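# Move the green striped sock from dryer to tray

## Task

Remove the green striped sock from the hanging sock dryer and set it in the tray. At the end the dryer must still hang on its rail and the second sock must remain clipped to it. Release the sock low over the tray: a drop from much higher than the tray's depth costs score.

## Robot and tools

Robot: two arms, left_arm (a left hand, on the +y side) and right_arm (a right hand). Each hand has a thumb and four fingers. Base positions in the scene frame: left_arm (+0.026, +0.330, 0), right_arm (-0.004, -0.301, 0) m, each turned very slightly about z. A camera stand sits behind the arms.

Frames. Scene frame: origin at table height, halfway between the nominal bases, +z up, +x forward over the table, +y toward left_arm. Fixed cameras and the table use it. Hand positions (end_effector_position, metres) and end_effector_quat_wxyz are reported in each arm's own base frame. Motion offsets are applied along the axes of that arm's current Hand target.

Hand point: 0.15 m out from the wrist face along the fingers and 0.05 m in front of the palm. Its +z runs along straight fingers, +y comes out of the palm, +x runs across the palm away from the thumb on the right hand and toward the thumb on the left hand. Straight fingertips extend 0.06-0.07 m past the point, with their centre lines 0.06 m behind it (-y). A wrist bracket on the little-finger side can collide with things.

Row layout (execute_actions and move): one flat list of 28 numbers in [-1, 1], covering both arms even if one stays still. Order: left dx, dy, dz, rx, ry, rz, left thumb_turn, thumb_bend, index, middle, ring, little, force_limit, speed, then the same fourteen for the right arm. The six pose numbers are an offset, not a pose: they shift the target away from that arm's Hand target as it was when the action or move began, along its own axes. 1.0 equals 0.6 m or 180 degrees; rx, ry, rz form a single rotation vector. Every row inside one action counts from the same starting target, so sending one offset twice moves twice. All zeros re-requests the present Hand target.

Hand numbers are absolute settings, not offsets. Finger motors: -1 open/straight, +1 closed/curled. thumb_turn -1 beside the palm, +1 opposite the fingers. force_limit maps -1..+1 to about 0..10 N at the fingertip (0..15 N for both thumb motors). speed rises from near zero at -1 to full at +0.48 and stays full above that (whole travel 0.49 s). For a soft grip use speed -0.94 or less. There is no 'unchanged' value: to keep a hand as is, resend the eight numbers last executed for it (or, if none yet, its hand_measured plus hand_force_limit and hand_speed). With thumb opposed, the hand grasps objects about 0.035-0.065 m thick, handles down to about 0.025 m. To loosen, send targets more open than hand_measured; to squeeze more, raise force_limit and send a target more closed than hand_measured.

Tools.
execute_actions(actions, cameras): actions is a list of actions; each is up to 15 rows, one per 1/30 s step, and a short action repeats its final row. Images come only if actions is empty or cameras requests them (["all"], names, or []).
move(target, speed, blend, blocking, cameras): target is one 28-number row or up to 15 rows; every row is an offset from the same starting Hand targets, not chained. speed is path speed in m/s, 0.002 to 4.3 (default 0.25), turning at up to twice that in rad/s; one value or one per row. blend, in metres, rounds corners between rows (0 stops at each). Paths end together, last at least 0.5 s and are cut at 10 s. They do not avoid obstacles or the other arm. blocking=false returns after about 0.5 s while motion continues.
wait(seconds 0-10, cameras): holds last commands. stop(cameras): brakes a running move. zoom_image(camera, region [x0,y0,x1,y1], at most 504 px each way) enlarges part of a latest image. show_instructions: reference images. finished_scene(scene=1): ends the scene for good.
Cameras: cam_head_left, cam_head_right, cam_high, cam_low (672x504), cam_left_wrist, cam_right_wrist (616x616).

Results: per arm end_effector_position and quat, Hand target (last commanded pose after clipping, the base for the next offset), Joint positions, velocities (may be omitted when all are noise-level) and torques, and per hand hand_measured, hand_stopped_by (moving, target, force, stalled, fault), hand_load_n (positive means pushed open; a drop to about 0 signals a lost grip), hand_force_limit, hand_speed. A move adds a 'move:' line: done, off_target, moving, held or fault, plus limits=paced (pose clipped) or limits=held (steps withheld). MOTOR HOT warns of heating; OVER-TEMPERATURE FAULT means that arm has collapsed for 30-60 s or more.

Behaviour: arms track loosely and often rest 1-3 cm (up to 5 cm) low or short; resend the missing distance as an offset. Orientation commands are limited to 40 degrees from the current one per step. Pressing against a blocked pose continues until commanded away.

Avoid: dropping the sock from height, tugging the dryer off its rail or unclipping the other sock, knocking anything off the table, fast or hard contact with fixed objects, any contact or squeezing between the two hands, paths passing near an arm's own base, excessive finger loads, and long stretched or pushing holds that overheat motors.

Each tool is called after "Request:" in YAML: its name, and indented under it one key for each argument.

Reference images:

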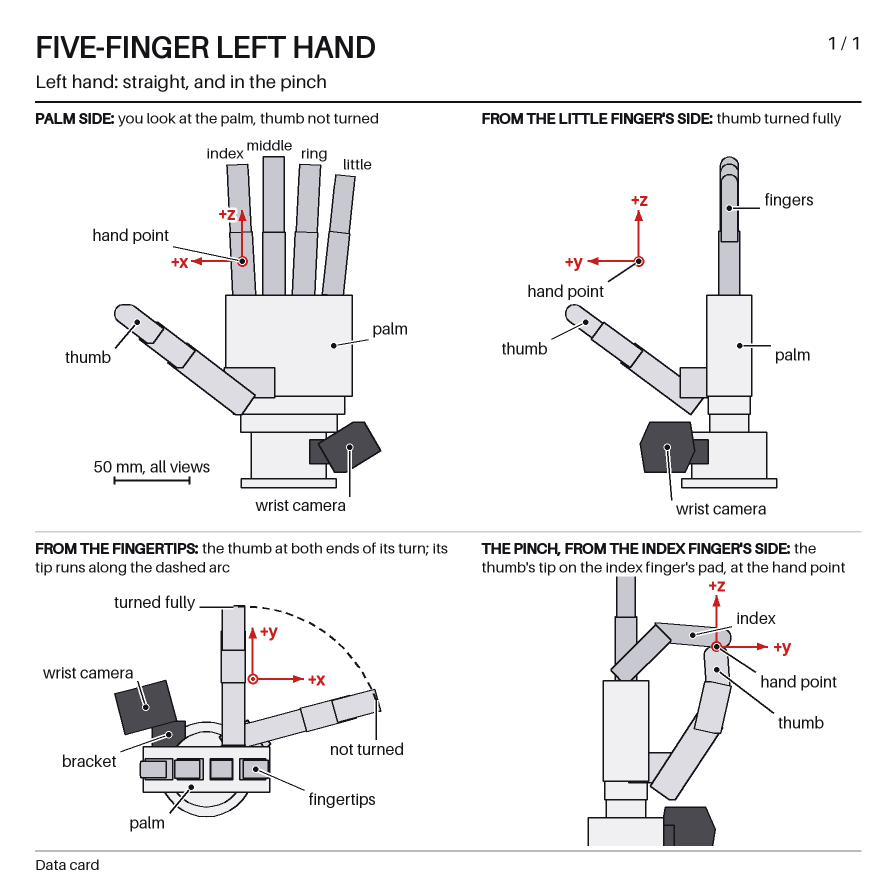

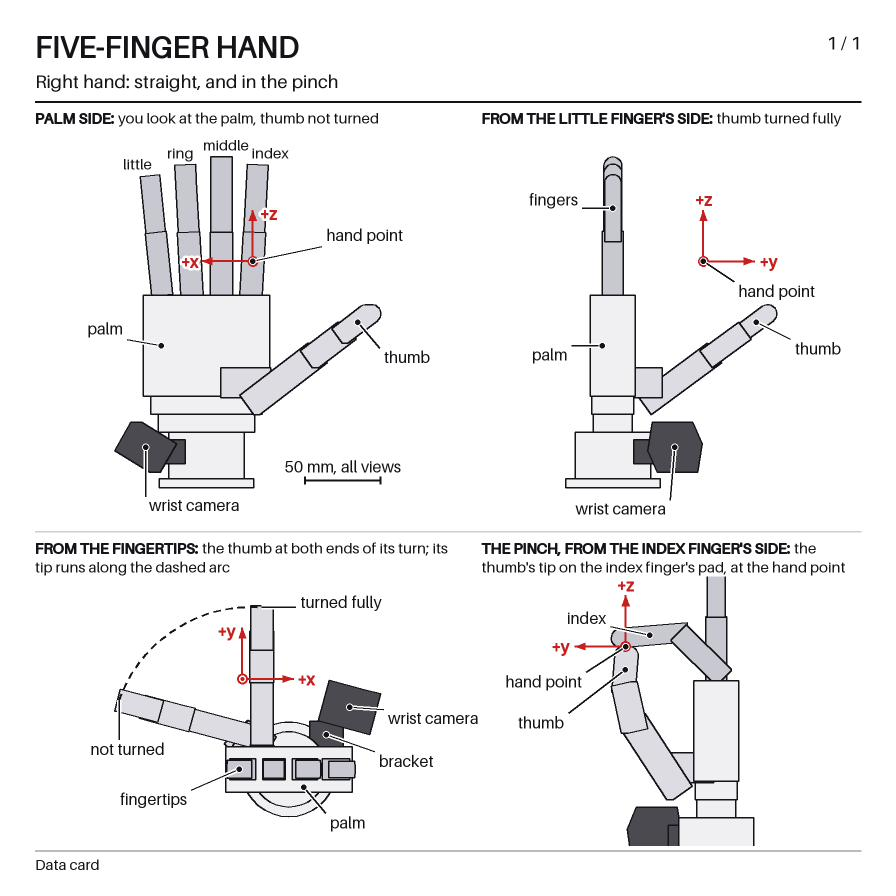

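## Session

Request:
execute_actions:
  actions: []

Scene clock: 0.00 s.
left_arm: end_effector_position=(+0.3111, -0.0399, +0.2141) hand_measured=(-1.000, -1.000, -1.000, -1.000, -1.000, -1.000) hand_load_n=(+0.0, +0.0, +0.0, +0.0, +0.0, +0.0) hand_stopped_by=(target, target, target, target, target, target) hand_force_limit=0.00 hand_speed=-0.80 end_effector_quat_wxyz=(+0.452, -0.521, +0.631, -0.355) | right_arm: end_effector_position=(+0.3128, -0.2555, +0.3722) hand_measured=(-1.000, -1.000, -1.000, -1.000, -1.000, -1.000) hand_load_n=(+0.0, +0.0, +0.0, +0.0, +0.0, +0.0) hand_stopped_by=(target, target, target, target, target, target) hand_force_limit=0.00 hand_speed=-0.80 end_effector_quat_wxyz=(+0.417, +0.509, +0.658, -0.366)
Joint positions: left_arm=[-0.171 0.41 0.471 -0.413 -0.183 0.148] | right_arm=[-0.357 0.753 0.83 -0.752 0.907 2.071]
Joint velocities: within noise
Joint torques (N m): no reading
Heat: left arm: hottest waist 28 °C; right arm: hottest wrist roll 29 °C.
Hand target: left_arm +0.3152, -0.0406, +0.2325; +0.461, -0.516, +0.623, -0.366 | right_arm +0.3145, -0.2560, +0.3848; +0.426, +0.512, +0.652, -0.363

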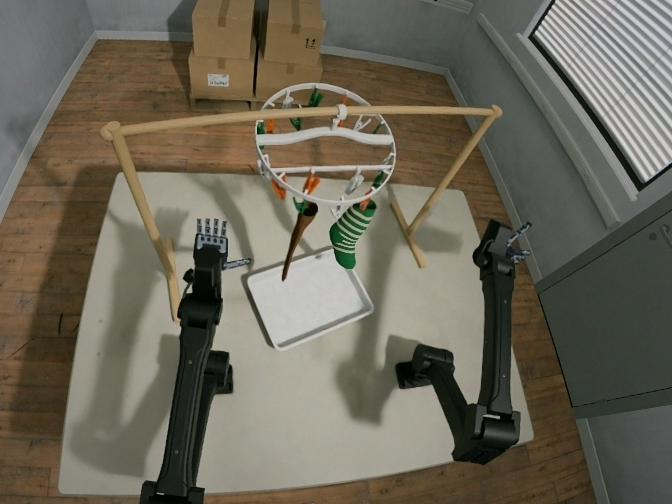

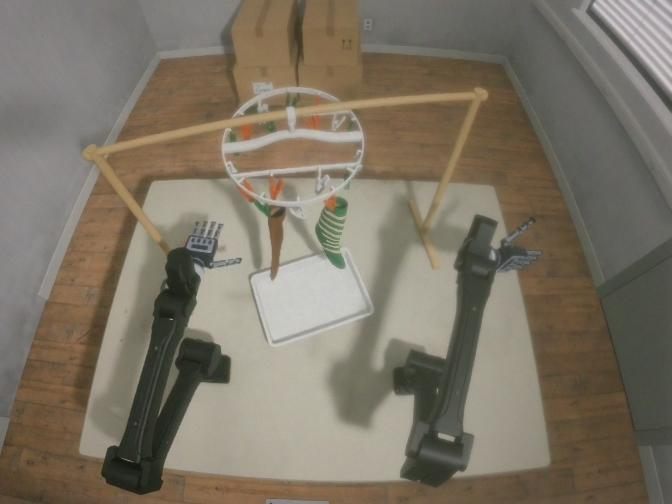

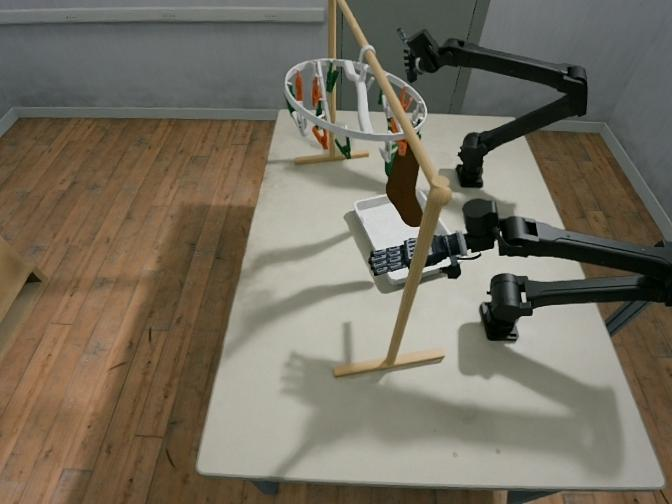

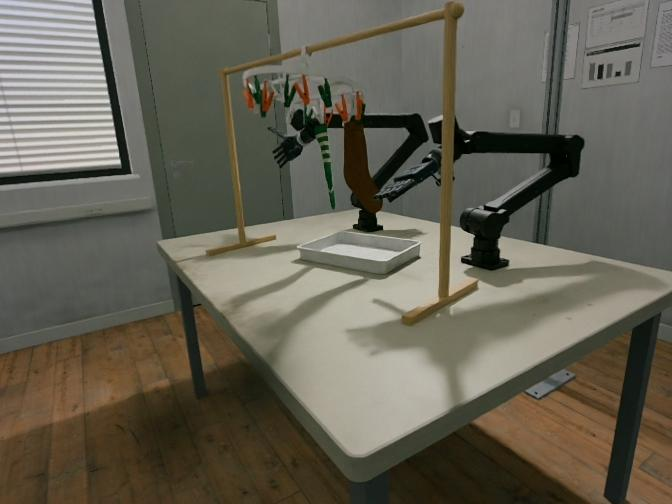

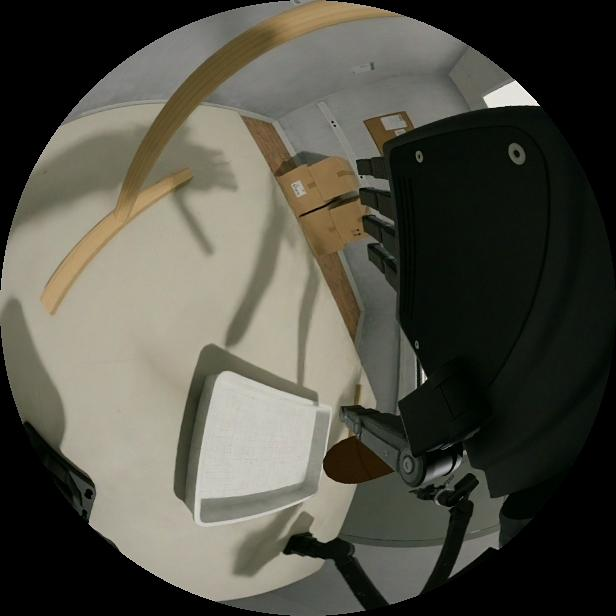

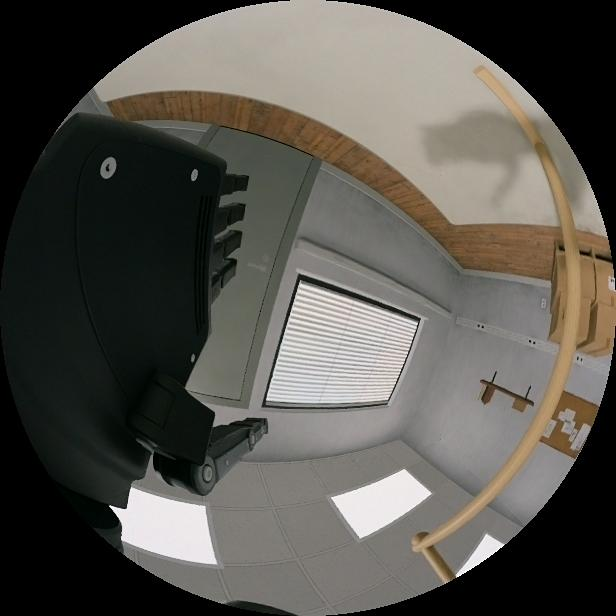

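Request:
zoom_image:
  camera: "cam_head_left"
  region: [240, 70, 420, 290]

Request:
zoom_image:
  camera: "cam_head_right"
  region: [210, 70, 390, 290]

Request:
zoom_image:
  camera: "cam_low"
  region: [230, 40, 450, 270]

Request:
zoom_image:
  camera: "cam_high"
  region: [270, 30, 470, 250]

Scaled by 2.291 from the camera's 672x504 image, which has a finer 960x720 frame.

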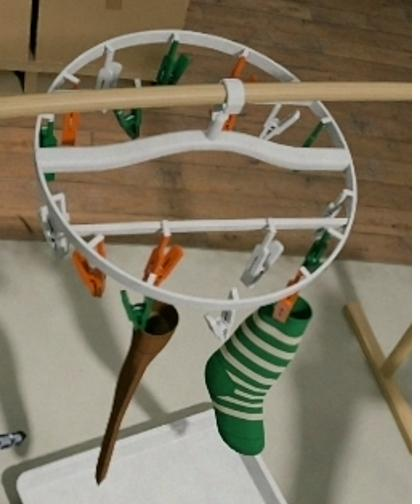

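Scaled by 2.291 from the camera's 672x504 image, which has a finer 960x720 frame.

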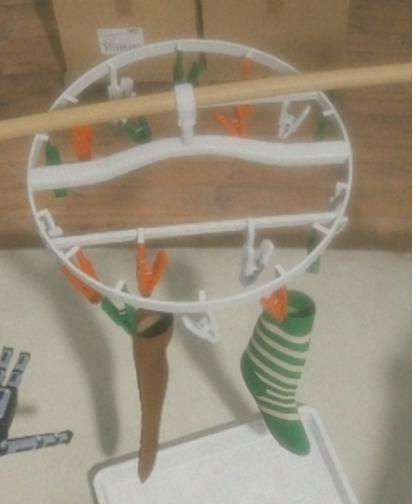

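Scaled by 2.191 from the camera's 672x504 image, which has a finer 960x720 frame.

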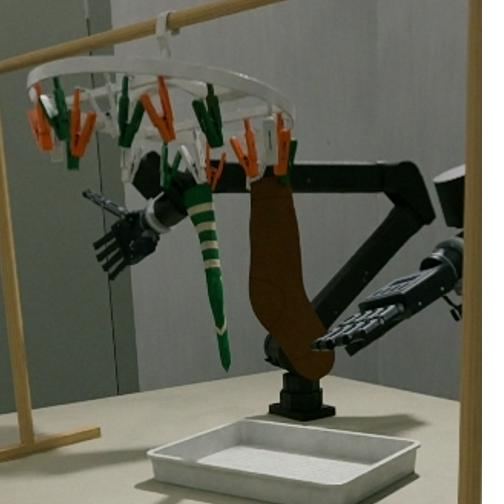

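Scaled by 2.291 from the camera's 672x504 image, which has a finer 960x720 frame.

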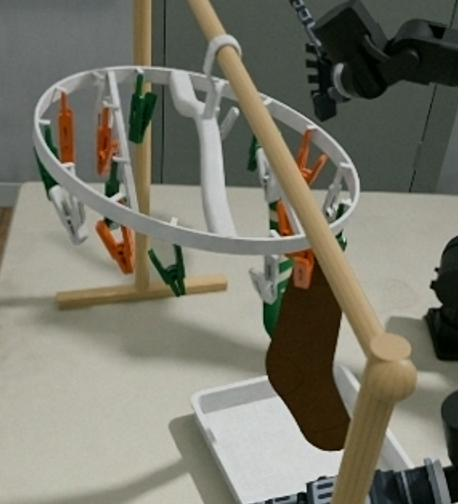

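Request:
zoom_image:
  camera: "cam_head_left"
  region: [310, 170, 400, 280]

Request:
zoom_image:
  camera: "cam_head_right"
  region: [280, 170, 370, 280]

Request:
zoom_image:
  camera: "cam_low"
  region: [280, 90, 390, 220]

Request:
zoom_image:
  camera: "cam_high"
  region: [340, 80, 440, 230]

Scaled by 4.582 from the camera's 672x504 image, which has a finer 960x720 frame.

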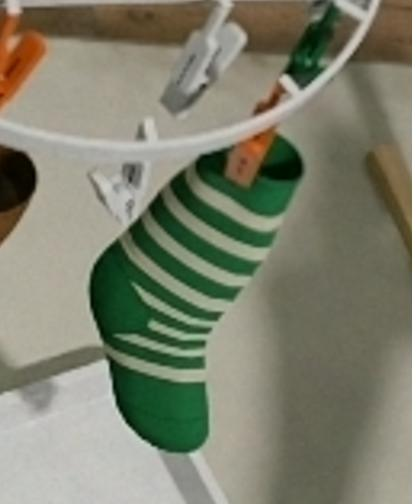

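Scaled by 4.582 from the camera's 672x504 image, which has a finer 960x720 frame.

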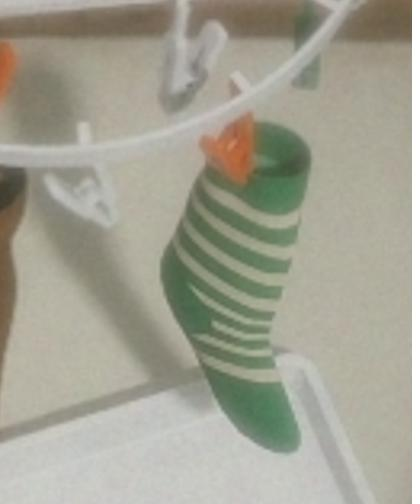

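Scaled by 3.877 from the camera's 672x504 image, which has a finer 960x720 frame.

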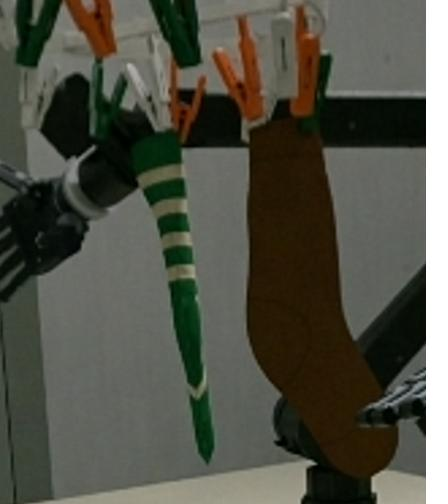

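Scaled by 3.360 from the camera's 672x504 image, which has a finer 960x720 frame.

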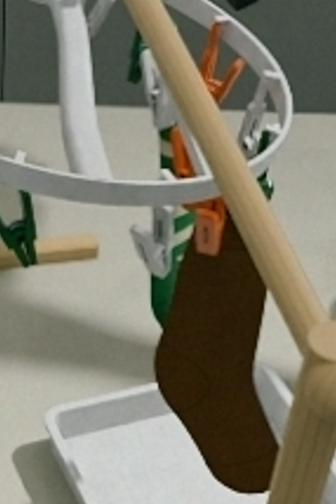

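Request:
move:
  target: [0,0,0,0,0,0,-1,-1,-1,-1,-1,-1,0,-0.8,0.169,0.028,-0.177,-0.428,-0.111,-0.073,1,-1,-1,-1,-1,-1,0,0]
  speed: 0.2
  cameras: ["all"]

Scene clock: 10.53 s.
left_arm: end_effector_position=(+0.3111, -0.0399, +0.2141) hand_measured=(-1.000, -1.000, -1.000, -1.000, -1.000, -1.000) hand_load_n=(+0.0, +0.0, +0.0, +0.0, +0.0, +0.0) hand_stopped_by=(target, target, target, target, target, target) hand_force_limit=0.00 hand_speed=-0.80 end_effector_quat_wxyz=(+0.452, -0.521, +0.631, -0.355) | right_arm: end_effector_position=(+0.3018, -0.1160, +0.3360) hand_measured=(+1.000, -1.000, -1.000, -1.000, -1.000, -1.000) hand_load_n=(-0.5, +0.0, +0.0, +0.0, +0.0, +0.0) hand_stopped_by=(target, target, target, target, target, target) hand_force_limit=0.00 hand_speed=0.00 end_effector_quat_wxyz=(+0.707, -0.009, +0.707, -0.002)
Joint positions: left_arm=[-0.171 0.41 0.471 -0.413 -0.183 0.148] | right_arm=[-1.024 0.681 0.374 0.309 -1.033 1.556]
Joint torques (N m): left_arm=[-2.26 0.56 12.1 2.33 -0.05 -0.11] | right_arm=[-2.14 0.26 7.73 3.03 -0.09 0.3]
Heat: left arm: hottest elbow 31 °C; right arm: hottest wrist roll 29 °C.
Hand target: left_arm +0.3152, -0.0406, +0.2325; +0.461, -0.516, +0.623, -0.366 | right_arm +0.2998, -0.1196, +0.3299; +0.707, +0.000, +0.707, -0.001
Off the commanded pose: left_arm 0.019 m, 2 deg | right_arm 0.007 m, 1 deg.
move: off_target (left_arm)

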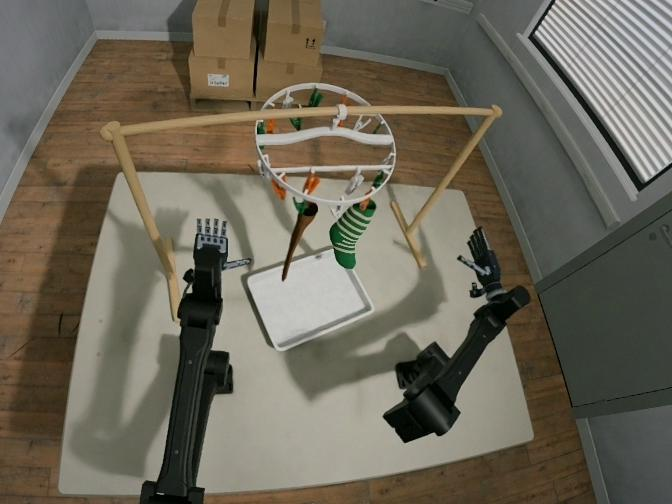

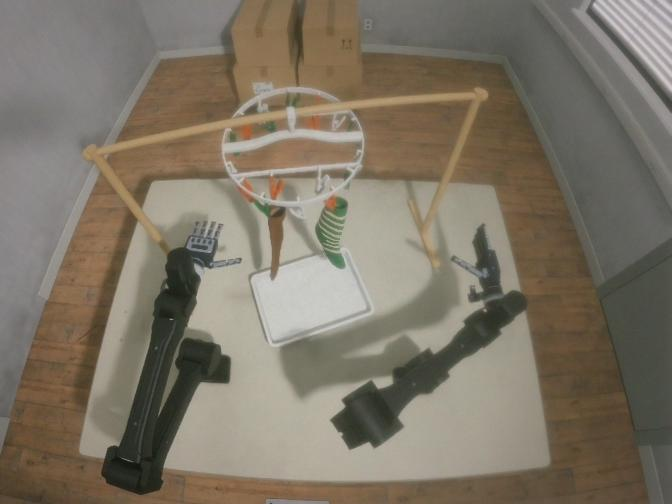

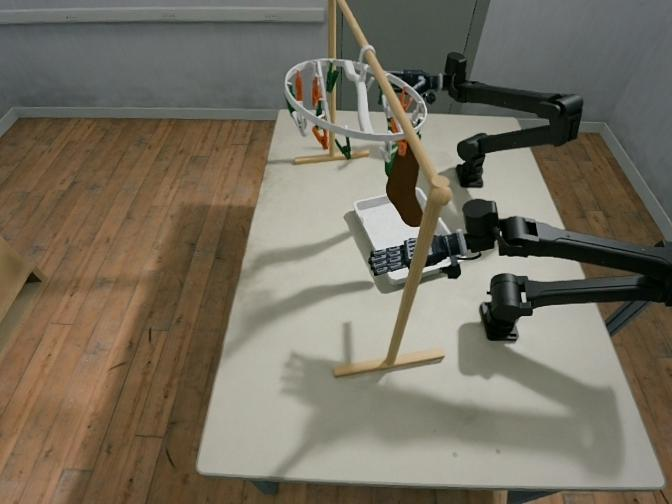

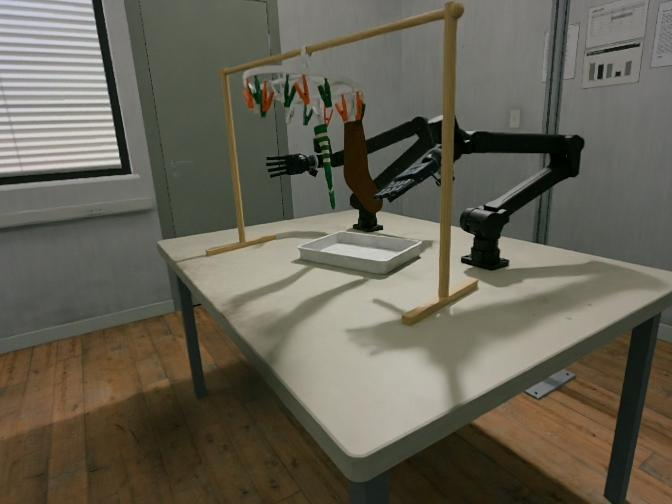

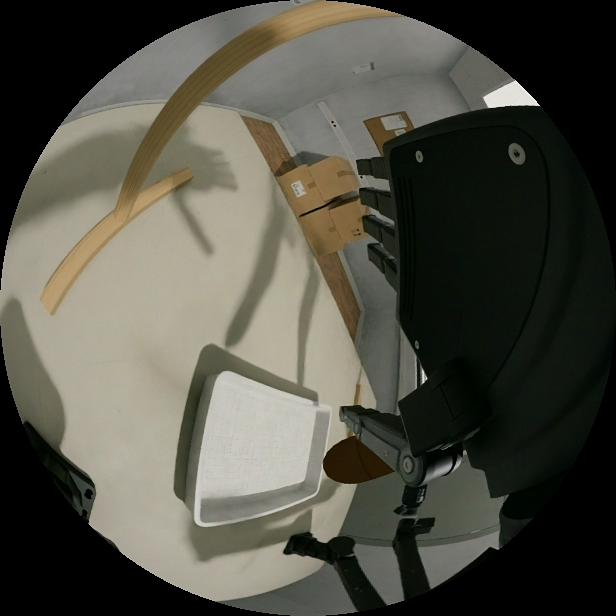

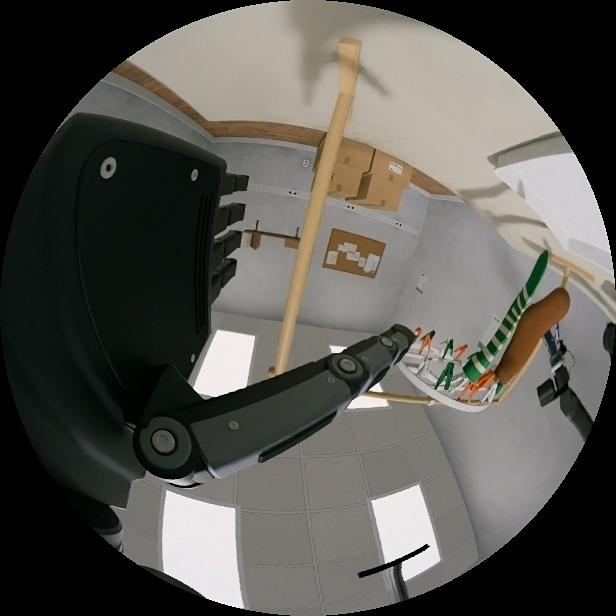

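Request:
move:
  target: [0,0,0,0,0,0,-1,-1,-1,-1,-1,-1,0,-0.8,-0.15,0.28,-0.107,-0.333,0,0,1,-1,-1,-1,-1,-1,0,0]
  speed: 0.15
  cameras: ["all"]

Scene clock: 19.73 s.
left_arm: end_effector_position=(+0.3111, -0.0399, +0.2141) hand_measured=(-1.000, -1.000, -1.000, -1.000, -1.000, -1.000) hand_load_n=(+0.0, +0.0, +0.0, +0.0, +0.0, -0.5) hand_stopped_by=(target, target, target, target, target, target) hand_force_limit=0.00 hand_speed=-0.80 end_effector_quat_wxyz=(+0.452, -0.521, +0.631, -0.355) | right_arm: end_effector_position=(+0.2372, +0.0475, +0.3967) hand_measured=(+1.000, -1.000, -1.000, -1.000, -1.000, -1.000) hand_load_n=(+0.0, +0.0, +0.0, +0.0, +0.0, +0.0) hand_stopped_by=(target, target, target, target, target, target) hand_force_limit=0.00 hand_speed=0.00 end_effector_quat_wxyz=(+0.638, -0.284, +0.648, +0.305)
Joint positions: left_arm=[-0.171 0.41 0.471 -0.413 -0.183 0.148] | right_arm=[-0.726 0.628 0.496 0.222 -1.585 1.693]
Joint torques (N m): left_arm=[-2.2 0.5 12.1 2.33 -0.05 -0.11] | right_arm=[-0.03 0.32 13.57 1.1 0.01 0.32]
Heat: left arm: hottest elbow 34 °C; right arm: hottest elbow 29 °C.
Hand target: left_arm +0.3152, -0.0406, +0.2325; +0.461, -0.516, +0.623, -0.366 | right_arm +0.2358, +0.0486, +0.4199; +0.612, -0.353, +0.613, +0.353
Off the commanded pose: left_arm 0.019 m, 2 deg | right_arm 0.023 m, 11 deg.
joint sent to its limit (right arm) — joint 5 (wrist yaw), lower limit. The joint targets are off in orientation, not in position.
move: off_target (left_arm, right_arm)

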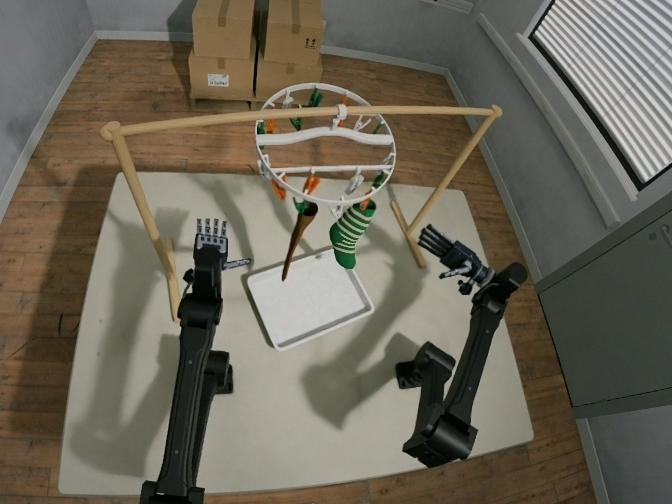

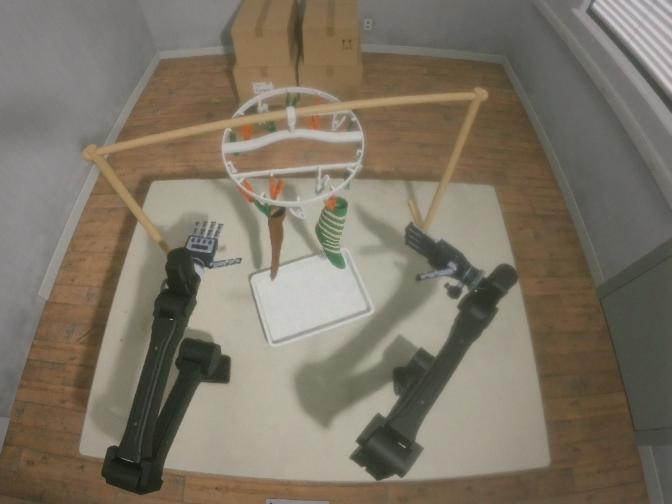

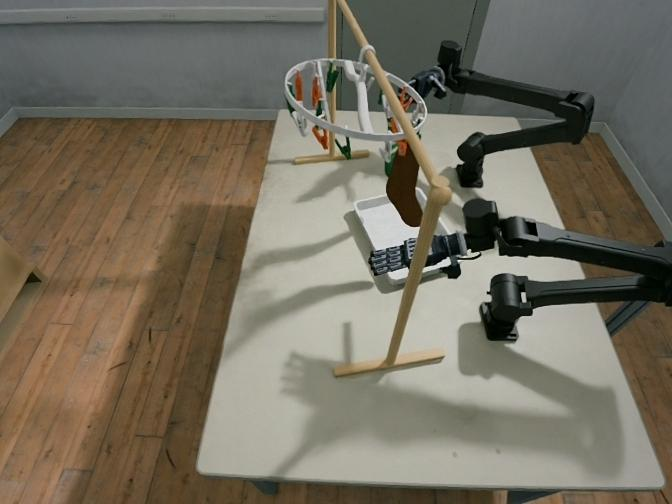

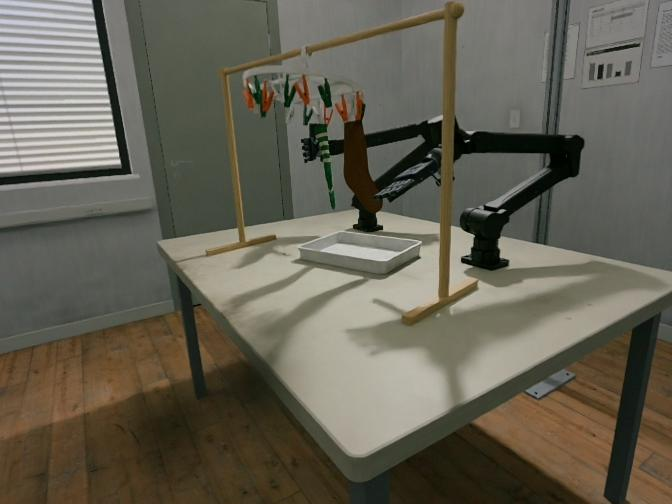

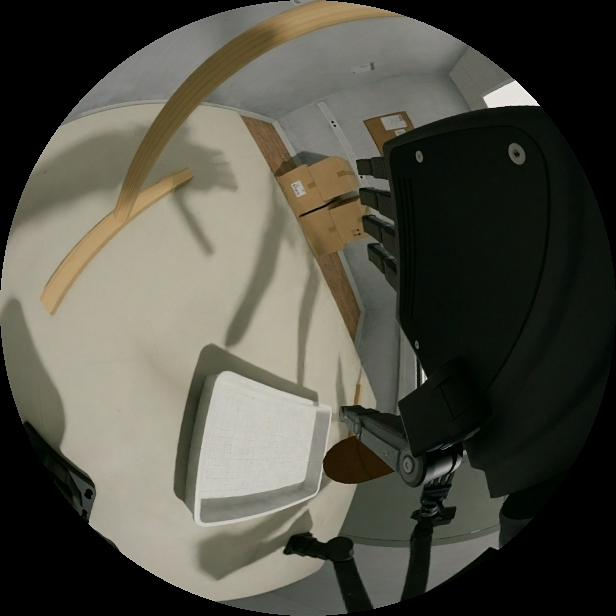

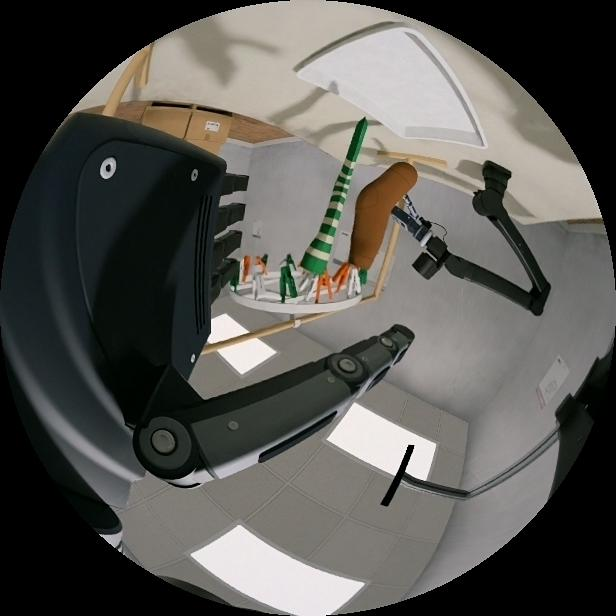

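Request:
zoom_image:
  camera: "cam_head_left"
  region: [300, 180, 540, 320]

Request:
zoom_image:
  camera: "cam_right_wrist"
  region: [200, 100, 440, 380]

Request:
zoom_image:
  camera: "cam_low"
  region: [220, 60, 420, 240]

Scaled by 2.100 from the camera's 672x504 image, which has a finer 960x720 frame.

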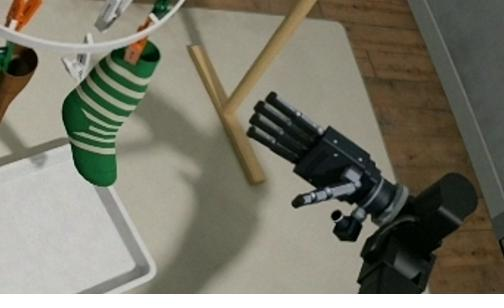

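Scaled by 1.800 from the camera's 616x616 image, which has a finer 880x880 frame.

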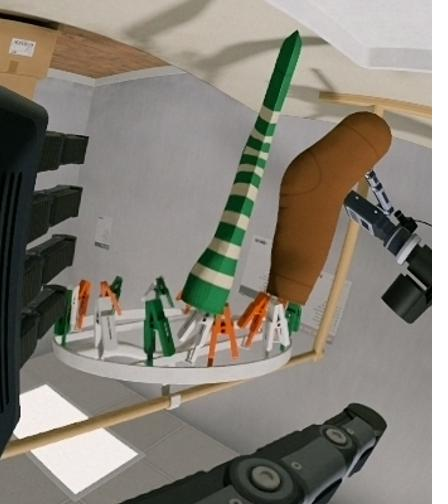

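Scaled by 2.520 from the camera's 672x504 image, which has a finer 960x720 frame.

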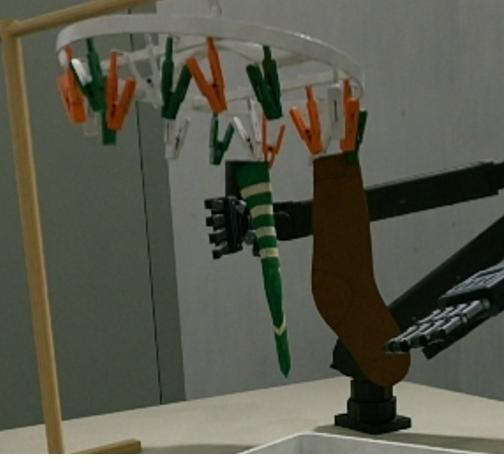

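Request:
move:
  target: [0,0,0,0,0,0,-1,-1,-1,-1,-1,-1,0,-0.8,0,-0.033,0.182,0.025,0,0,1,-1,-1,-1,-1,-1,0,0]
  speed: 0.1
  cameras: ["all"]

Request:
zoom_image:
  camera: "cam_head_left"
  region: [300, 170, 480, 300]

Request:
zoom_image:
  camera: "cam_low"
  region: [260, 80, 400, 230]

Request:
zoom_image:
  camera: "cam_head_right"
  region: [280, 170, 460, 300]

Scene clock: 28.53 s.
left_arm: end_effector_position=(+0.3111, -0.0399, +0.2141) hand_measured=(-1.000, -1.000, -1.000, -1.000, -1.000, -1.000) hand_load_n=(-0.5, +0.0, +0.0, +0.0, +0.0, +0.0) hand_stopped_by=(target, target, target, target, target, target) hand_force_limit=0.00 hand_speed=-0.80 end_effector_quat_wxyz=(+0.452, -0.521, +0.631, -0.355) | right_arm: end_effector_position=(+0.3033, +0.1296, +0.3973) hand_measured=(+1.000, -1.000, -1.000, -1.000, -1.000, -1.000) hand_load_n=(-0.5, +0.0, +0.0, +0.0, +0.0, +0.0) hand_stopped_by=(target, target, target, target, target, target) hand_force_limit=0.00 hand_speed=0.00 end_effector_quat_wxyz=(+0.617, -0.313, +0.638, +0.337)
Joint positions: left_arm=[-0.171 0.41 0.471 -0.413 -0.183 0.148] | right_arm=[-0.257 0.775 0.576 0.168 -1.212 1.585]
Joint torques (N m): left_arm=[-2.2 0.56 12.1 2.33 -0.05 -0.11] | right_arm=[0.03 -0.79 13.83 1.39 0.1 0.11]
Heat: left arm: hottest elbow 35 °C; right arm: hottest elbow 31 °C.
Hand target: left_arm +0.3152, -0.0406, +0.2325; +0.461, -0.516, +0.623, -0.366 | right_arm +0.3078, +0.1330, +0.4198; +0.626, -0.329, +0.626, +0.328
Off the commanded pose: left_arm 0.019 m, 2 deg | right_arm 0.023 m, 3 deg.
move: off_target (left_arm, right_arm)

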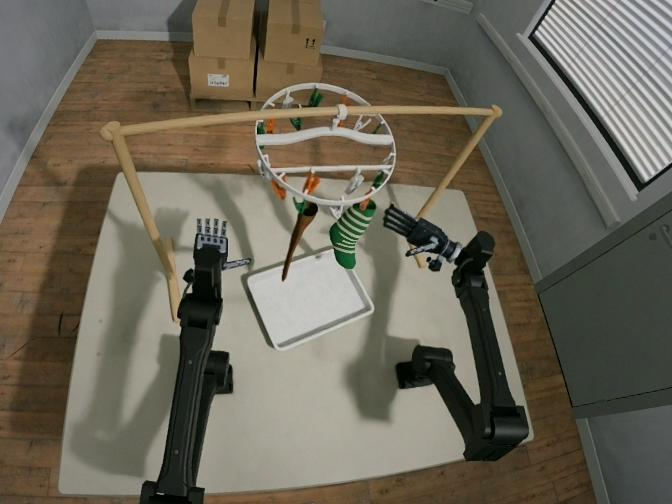

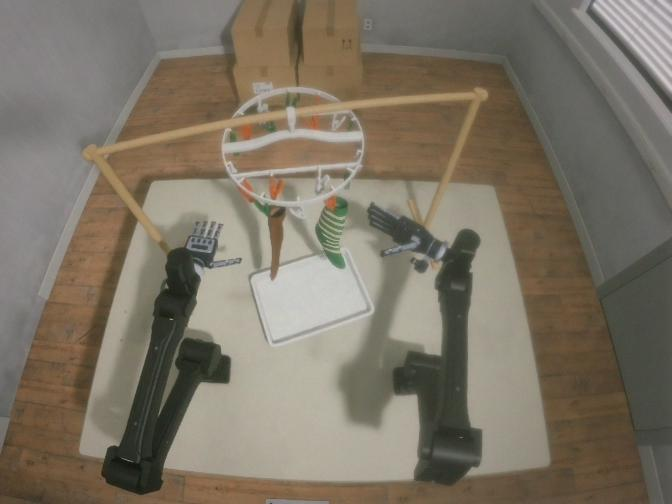

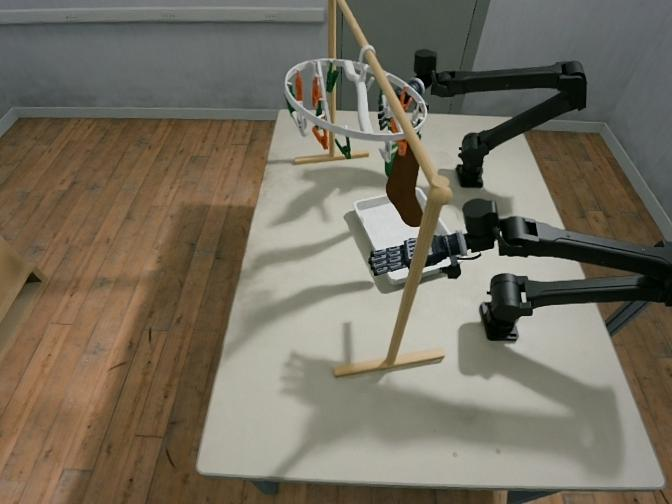

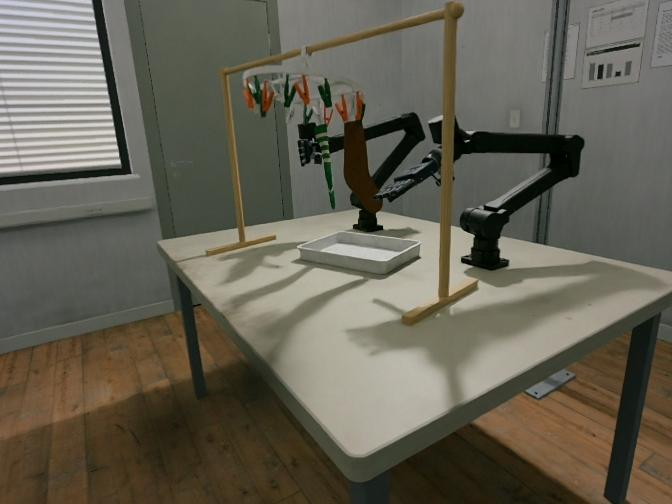

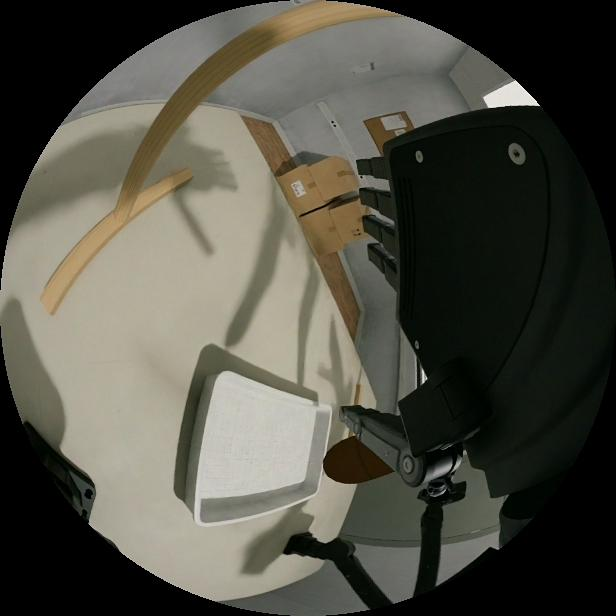

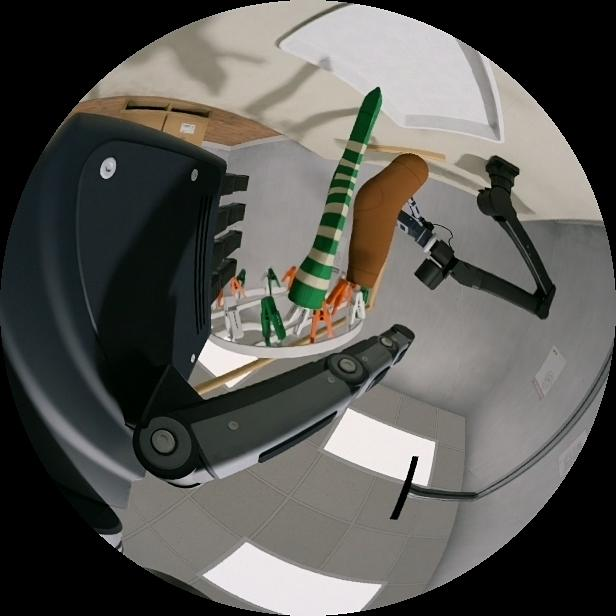

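Scaled by 2.800 from the camera's 672x504 image, which has a finer 960x720 frame.

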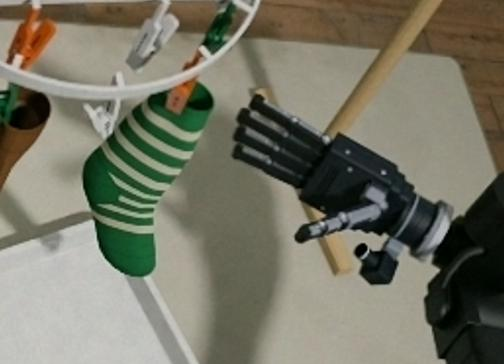

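Scaled by 3.360 from the camera's 672x504 image, which has a finer 960x720 frame.

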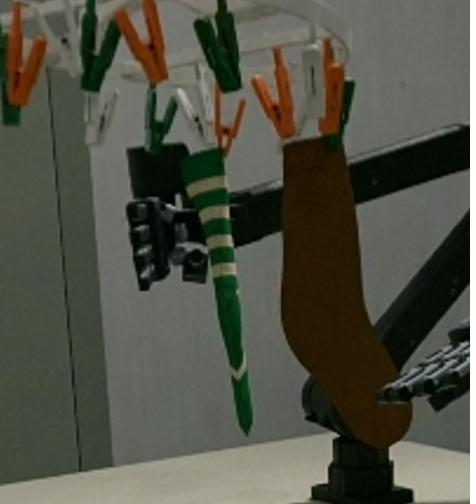

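Scaled by 2.800 from the camera's 672x504 image, which has a finer 960x720 frame.

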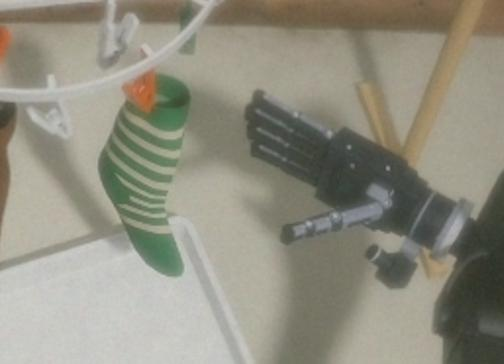

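Request:
move:
  target: [0,0,0,0,0,0,-1,-1,-1,-1,-1,-1,0,-0.8,0,0,0.1,0,0,0,1,-1,-1,-1,-1,-1,0,0]
  speed: 0.06
  cameras: ["cam_head_left","cam_head_right","cam_low","cam_right_wrist"]

Request:
zoom_image:
  camera: "cam_head_left"
  region: [310, 170, 430, 290]

Request:
zoom_image:
  camera: "cam_low"
  region: [260, 80, 400, 230]

Request:
zoom_image:
  camera: "cam_right_wrist"
  region: [180, 60, 460, 380]

Scene clock: 31.83 s.
left_arm: end_effector_position=(+0.3111, -0.0399, +0.2141) hand_measured=(-1.000, -1.000, -1.000, -1.000, -1.000, -1.000) hand_load_n=(+0.0, +0.0, +0.0, +0.0, +0.0, +0.0) hand_stopped_by=(target, target, target, target, target, target) hand_force_limit=0.00 hand_speed=-0.80 end_effector_quat_wxyz=(+0.452, -0.521, +0.631, -0.355) | right_arm: end_effector_position=(+0.3368, +0.1773, +0.3920) hand_measured=(+1.000, -1.000, -1.000, -1.000, -1.000, -1.000) hand_load_n=(+0.0, +0.0, +0.0, +0.0, +0.0, +0.0) hand_stopped_by=(target, target, target, target, target, target) hand_force_limit=0.00 hand_speed=0.00 end_effector_quat_wxyz=(+0.605, -0.309, +0.650, +0.340)
Joint positions: left_arm=[-0.171 0.41 0.471 -0.413 -0.183 0.148] | right_arm=[-0.056 0.865 0.617 0.181 -1.011 1.582]
Joint torques (N m): left_arm=[-2.26 0.56 12.1 2.33 -0.05 -0.11] | right_arm=[0.03 -1.9 13.96 2.97 0.11 0.11]
Heat: left arm: hottest elbow 36 °C; right arm: hottest elbow 31 °C.
Hand target: left_arm +0.3152, -0.0406, +0.2325; +0.461, -0.516, +0.623, -0.366 | right_arm +0.3419, +0.1824, +0.4196; +0.626, -0.329, +0.627, +0.329
Off the commanded pose: left_arm 0.019 m, 2 deg | right_arm 0.029 m, 4 deg.
move: off_target (left_arm, right_arm)
Images, in order (width x height): cam_head_left 672x504, cam_head_right 672x504, cam_low 672x504, cam_right_wrist 616x616.

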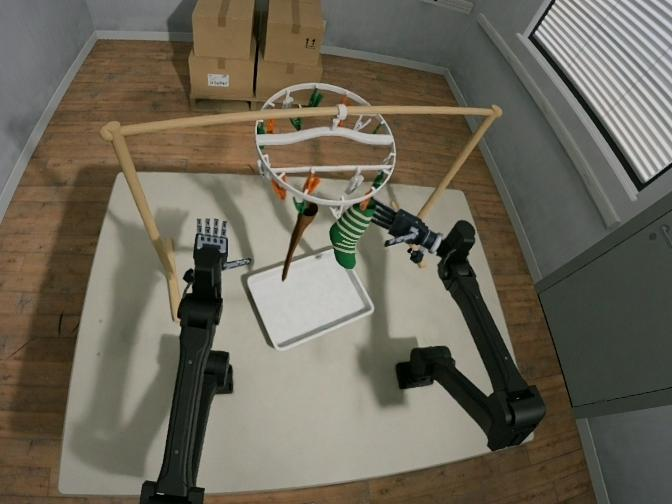

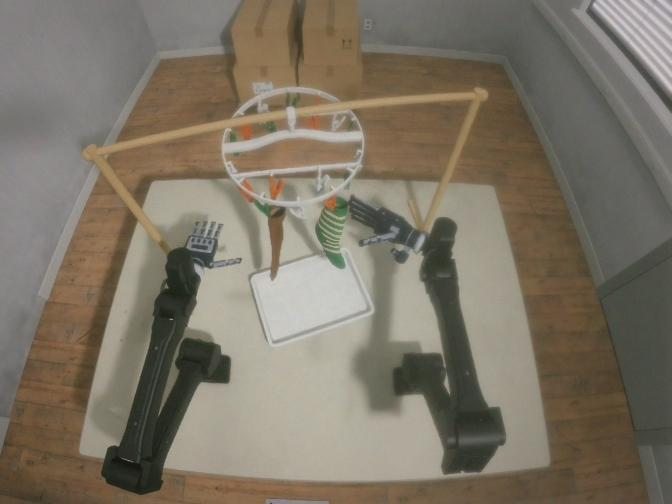

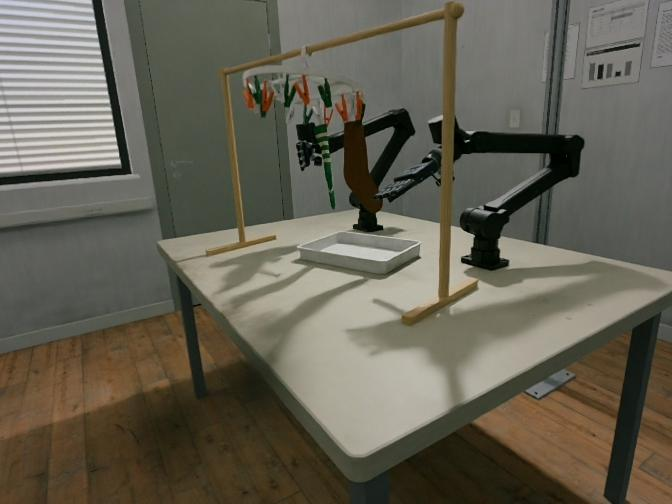

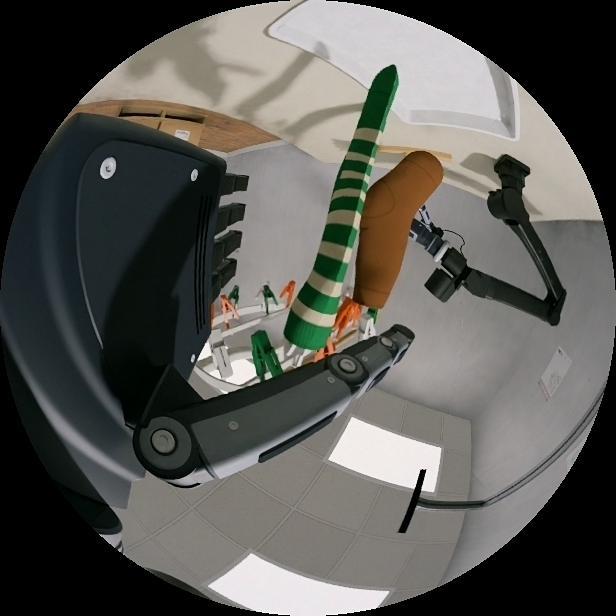

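Scaled by 4.200 from the camera's 672x504 image, which has a finer 960x720 frame.

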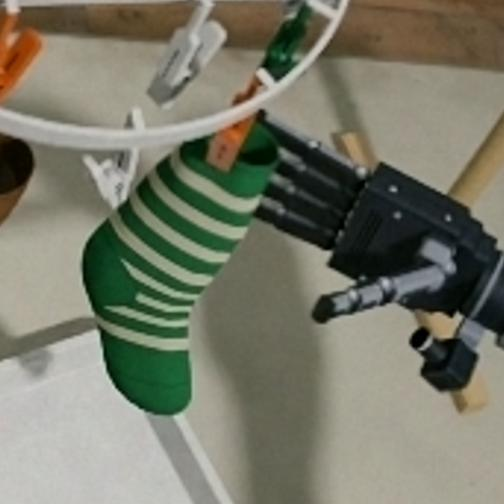

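Scaled by 3.360 from the camera's 672x504 image, which has a finer 960x720 frame.

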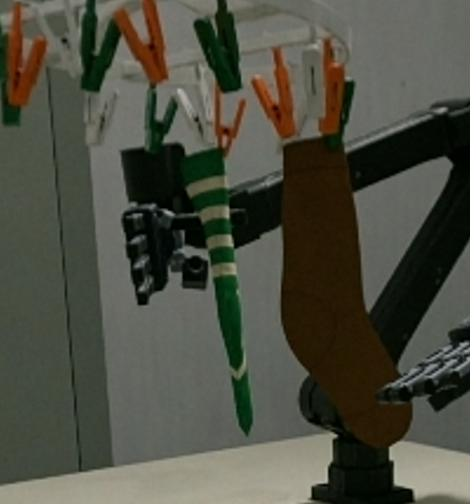

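Scaled by 1.575 from the camera's 616x616 image, which has a finer 880x880 frame.

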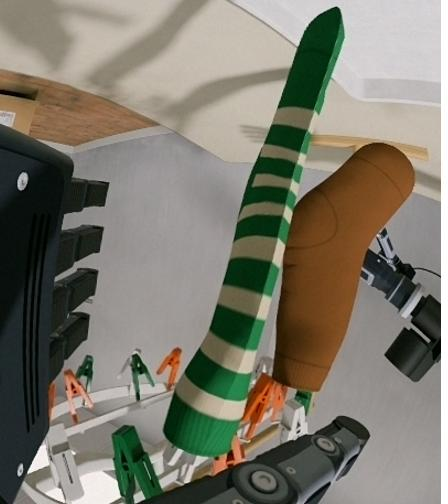

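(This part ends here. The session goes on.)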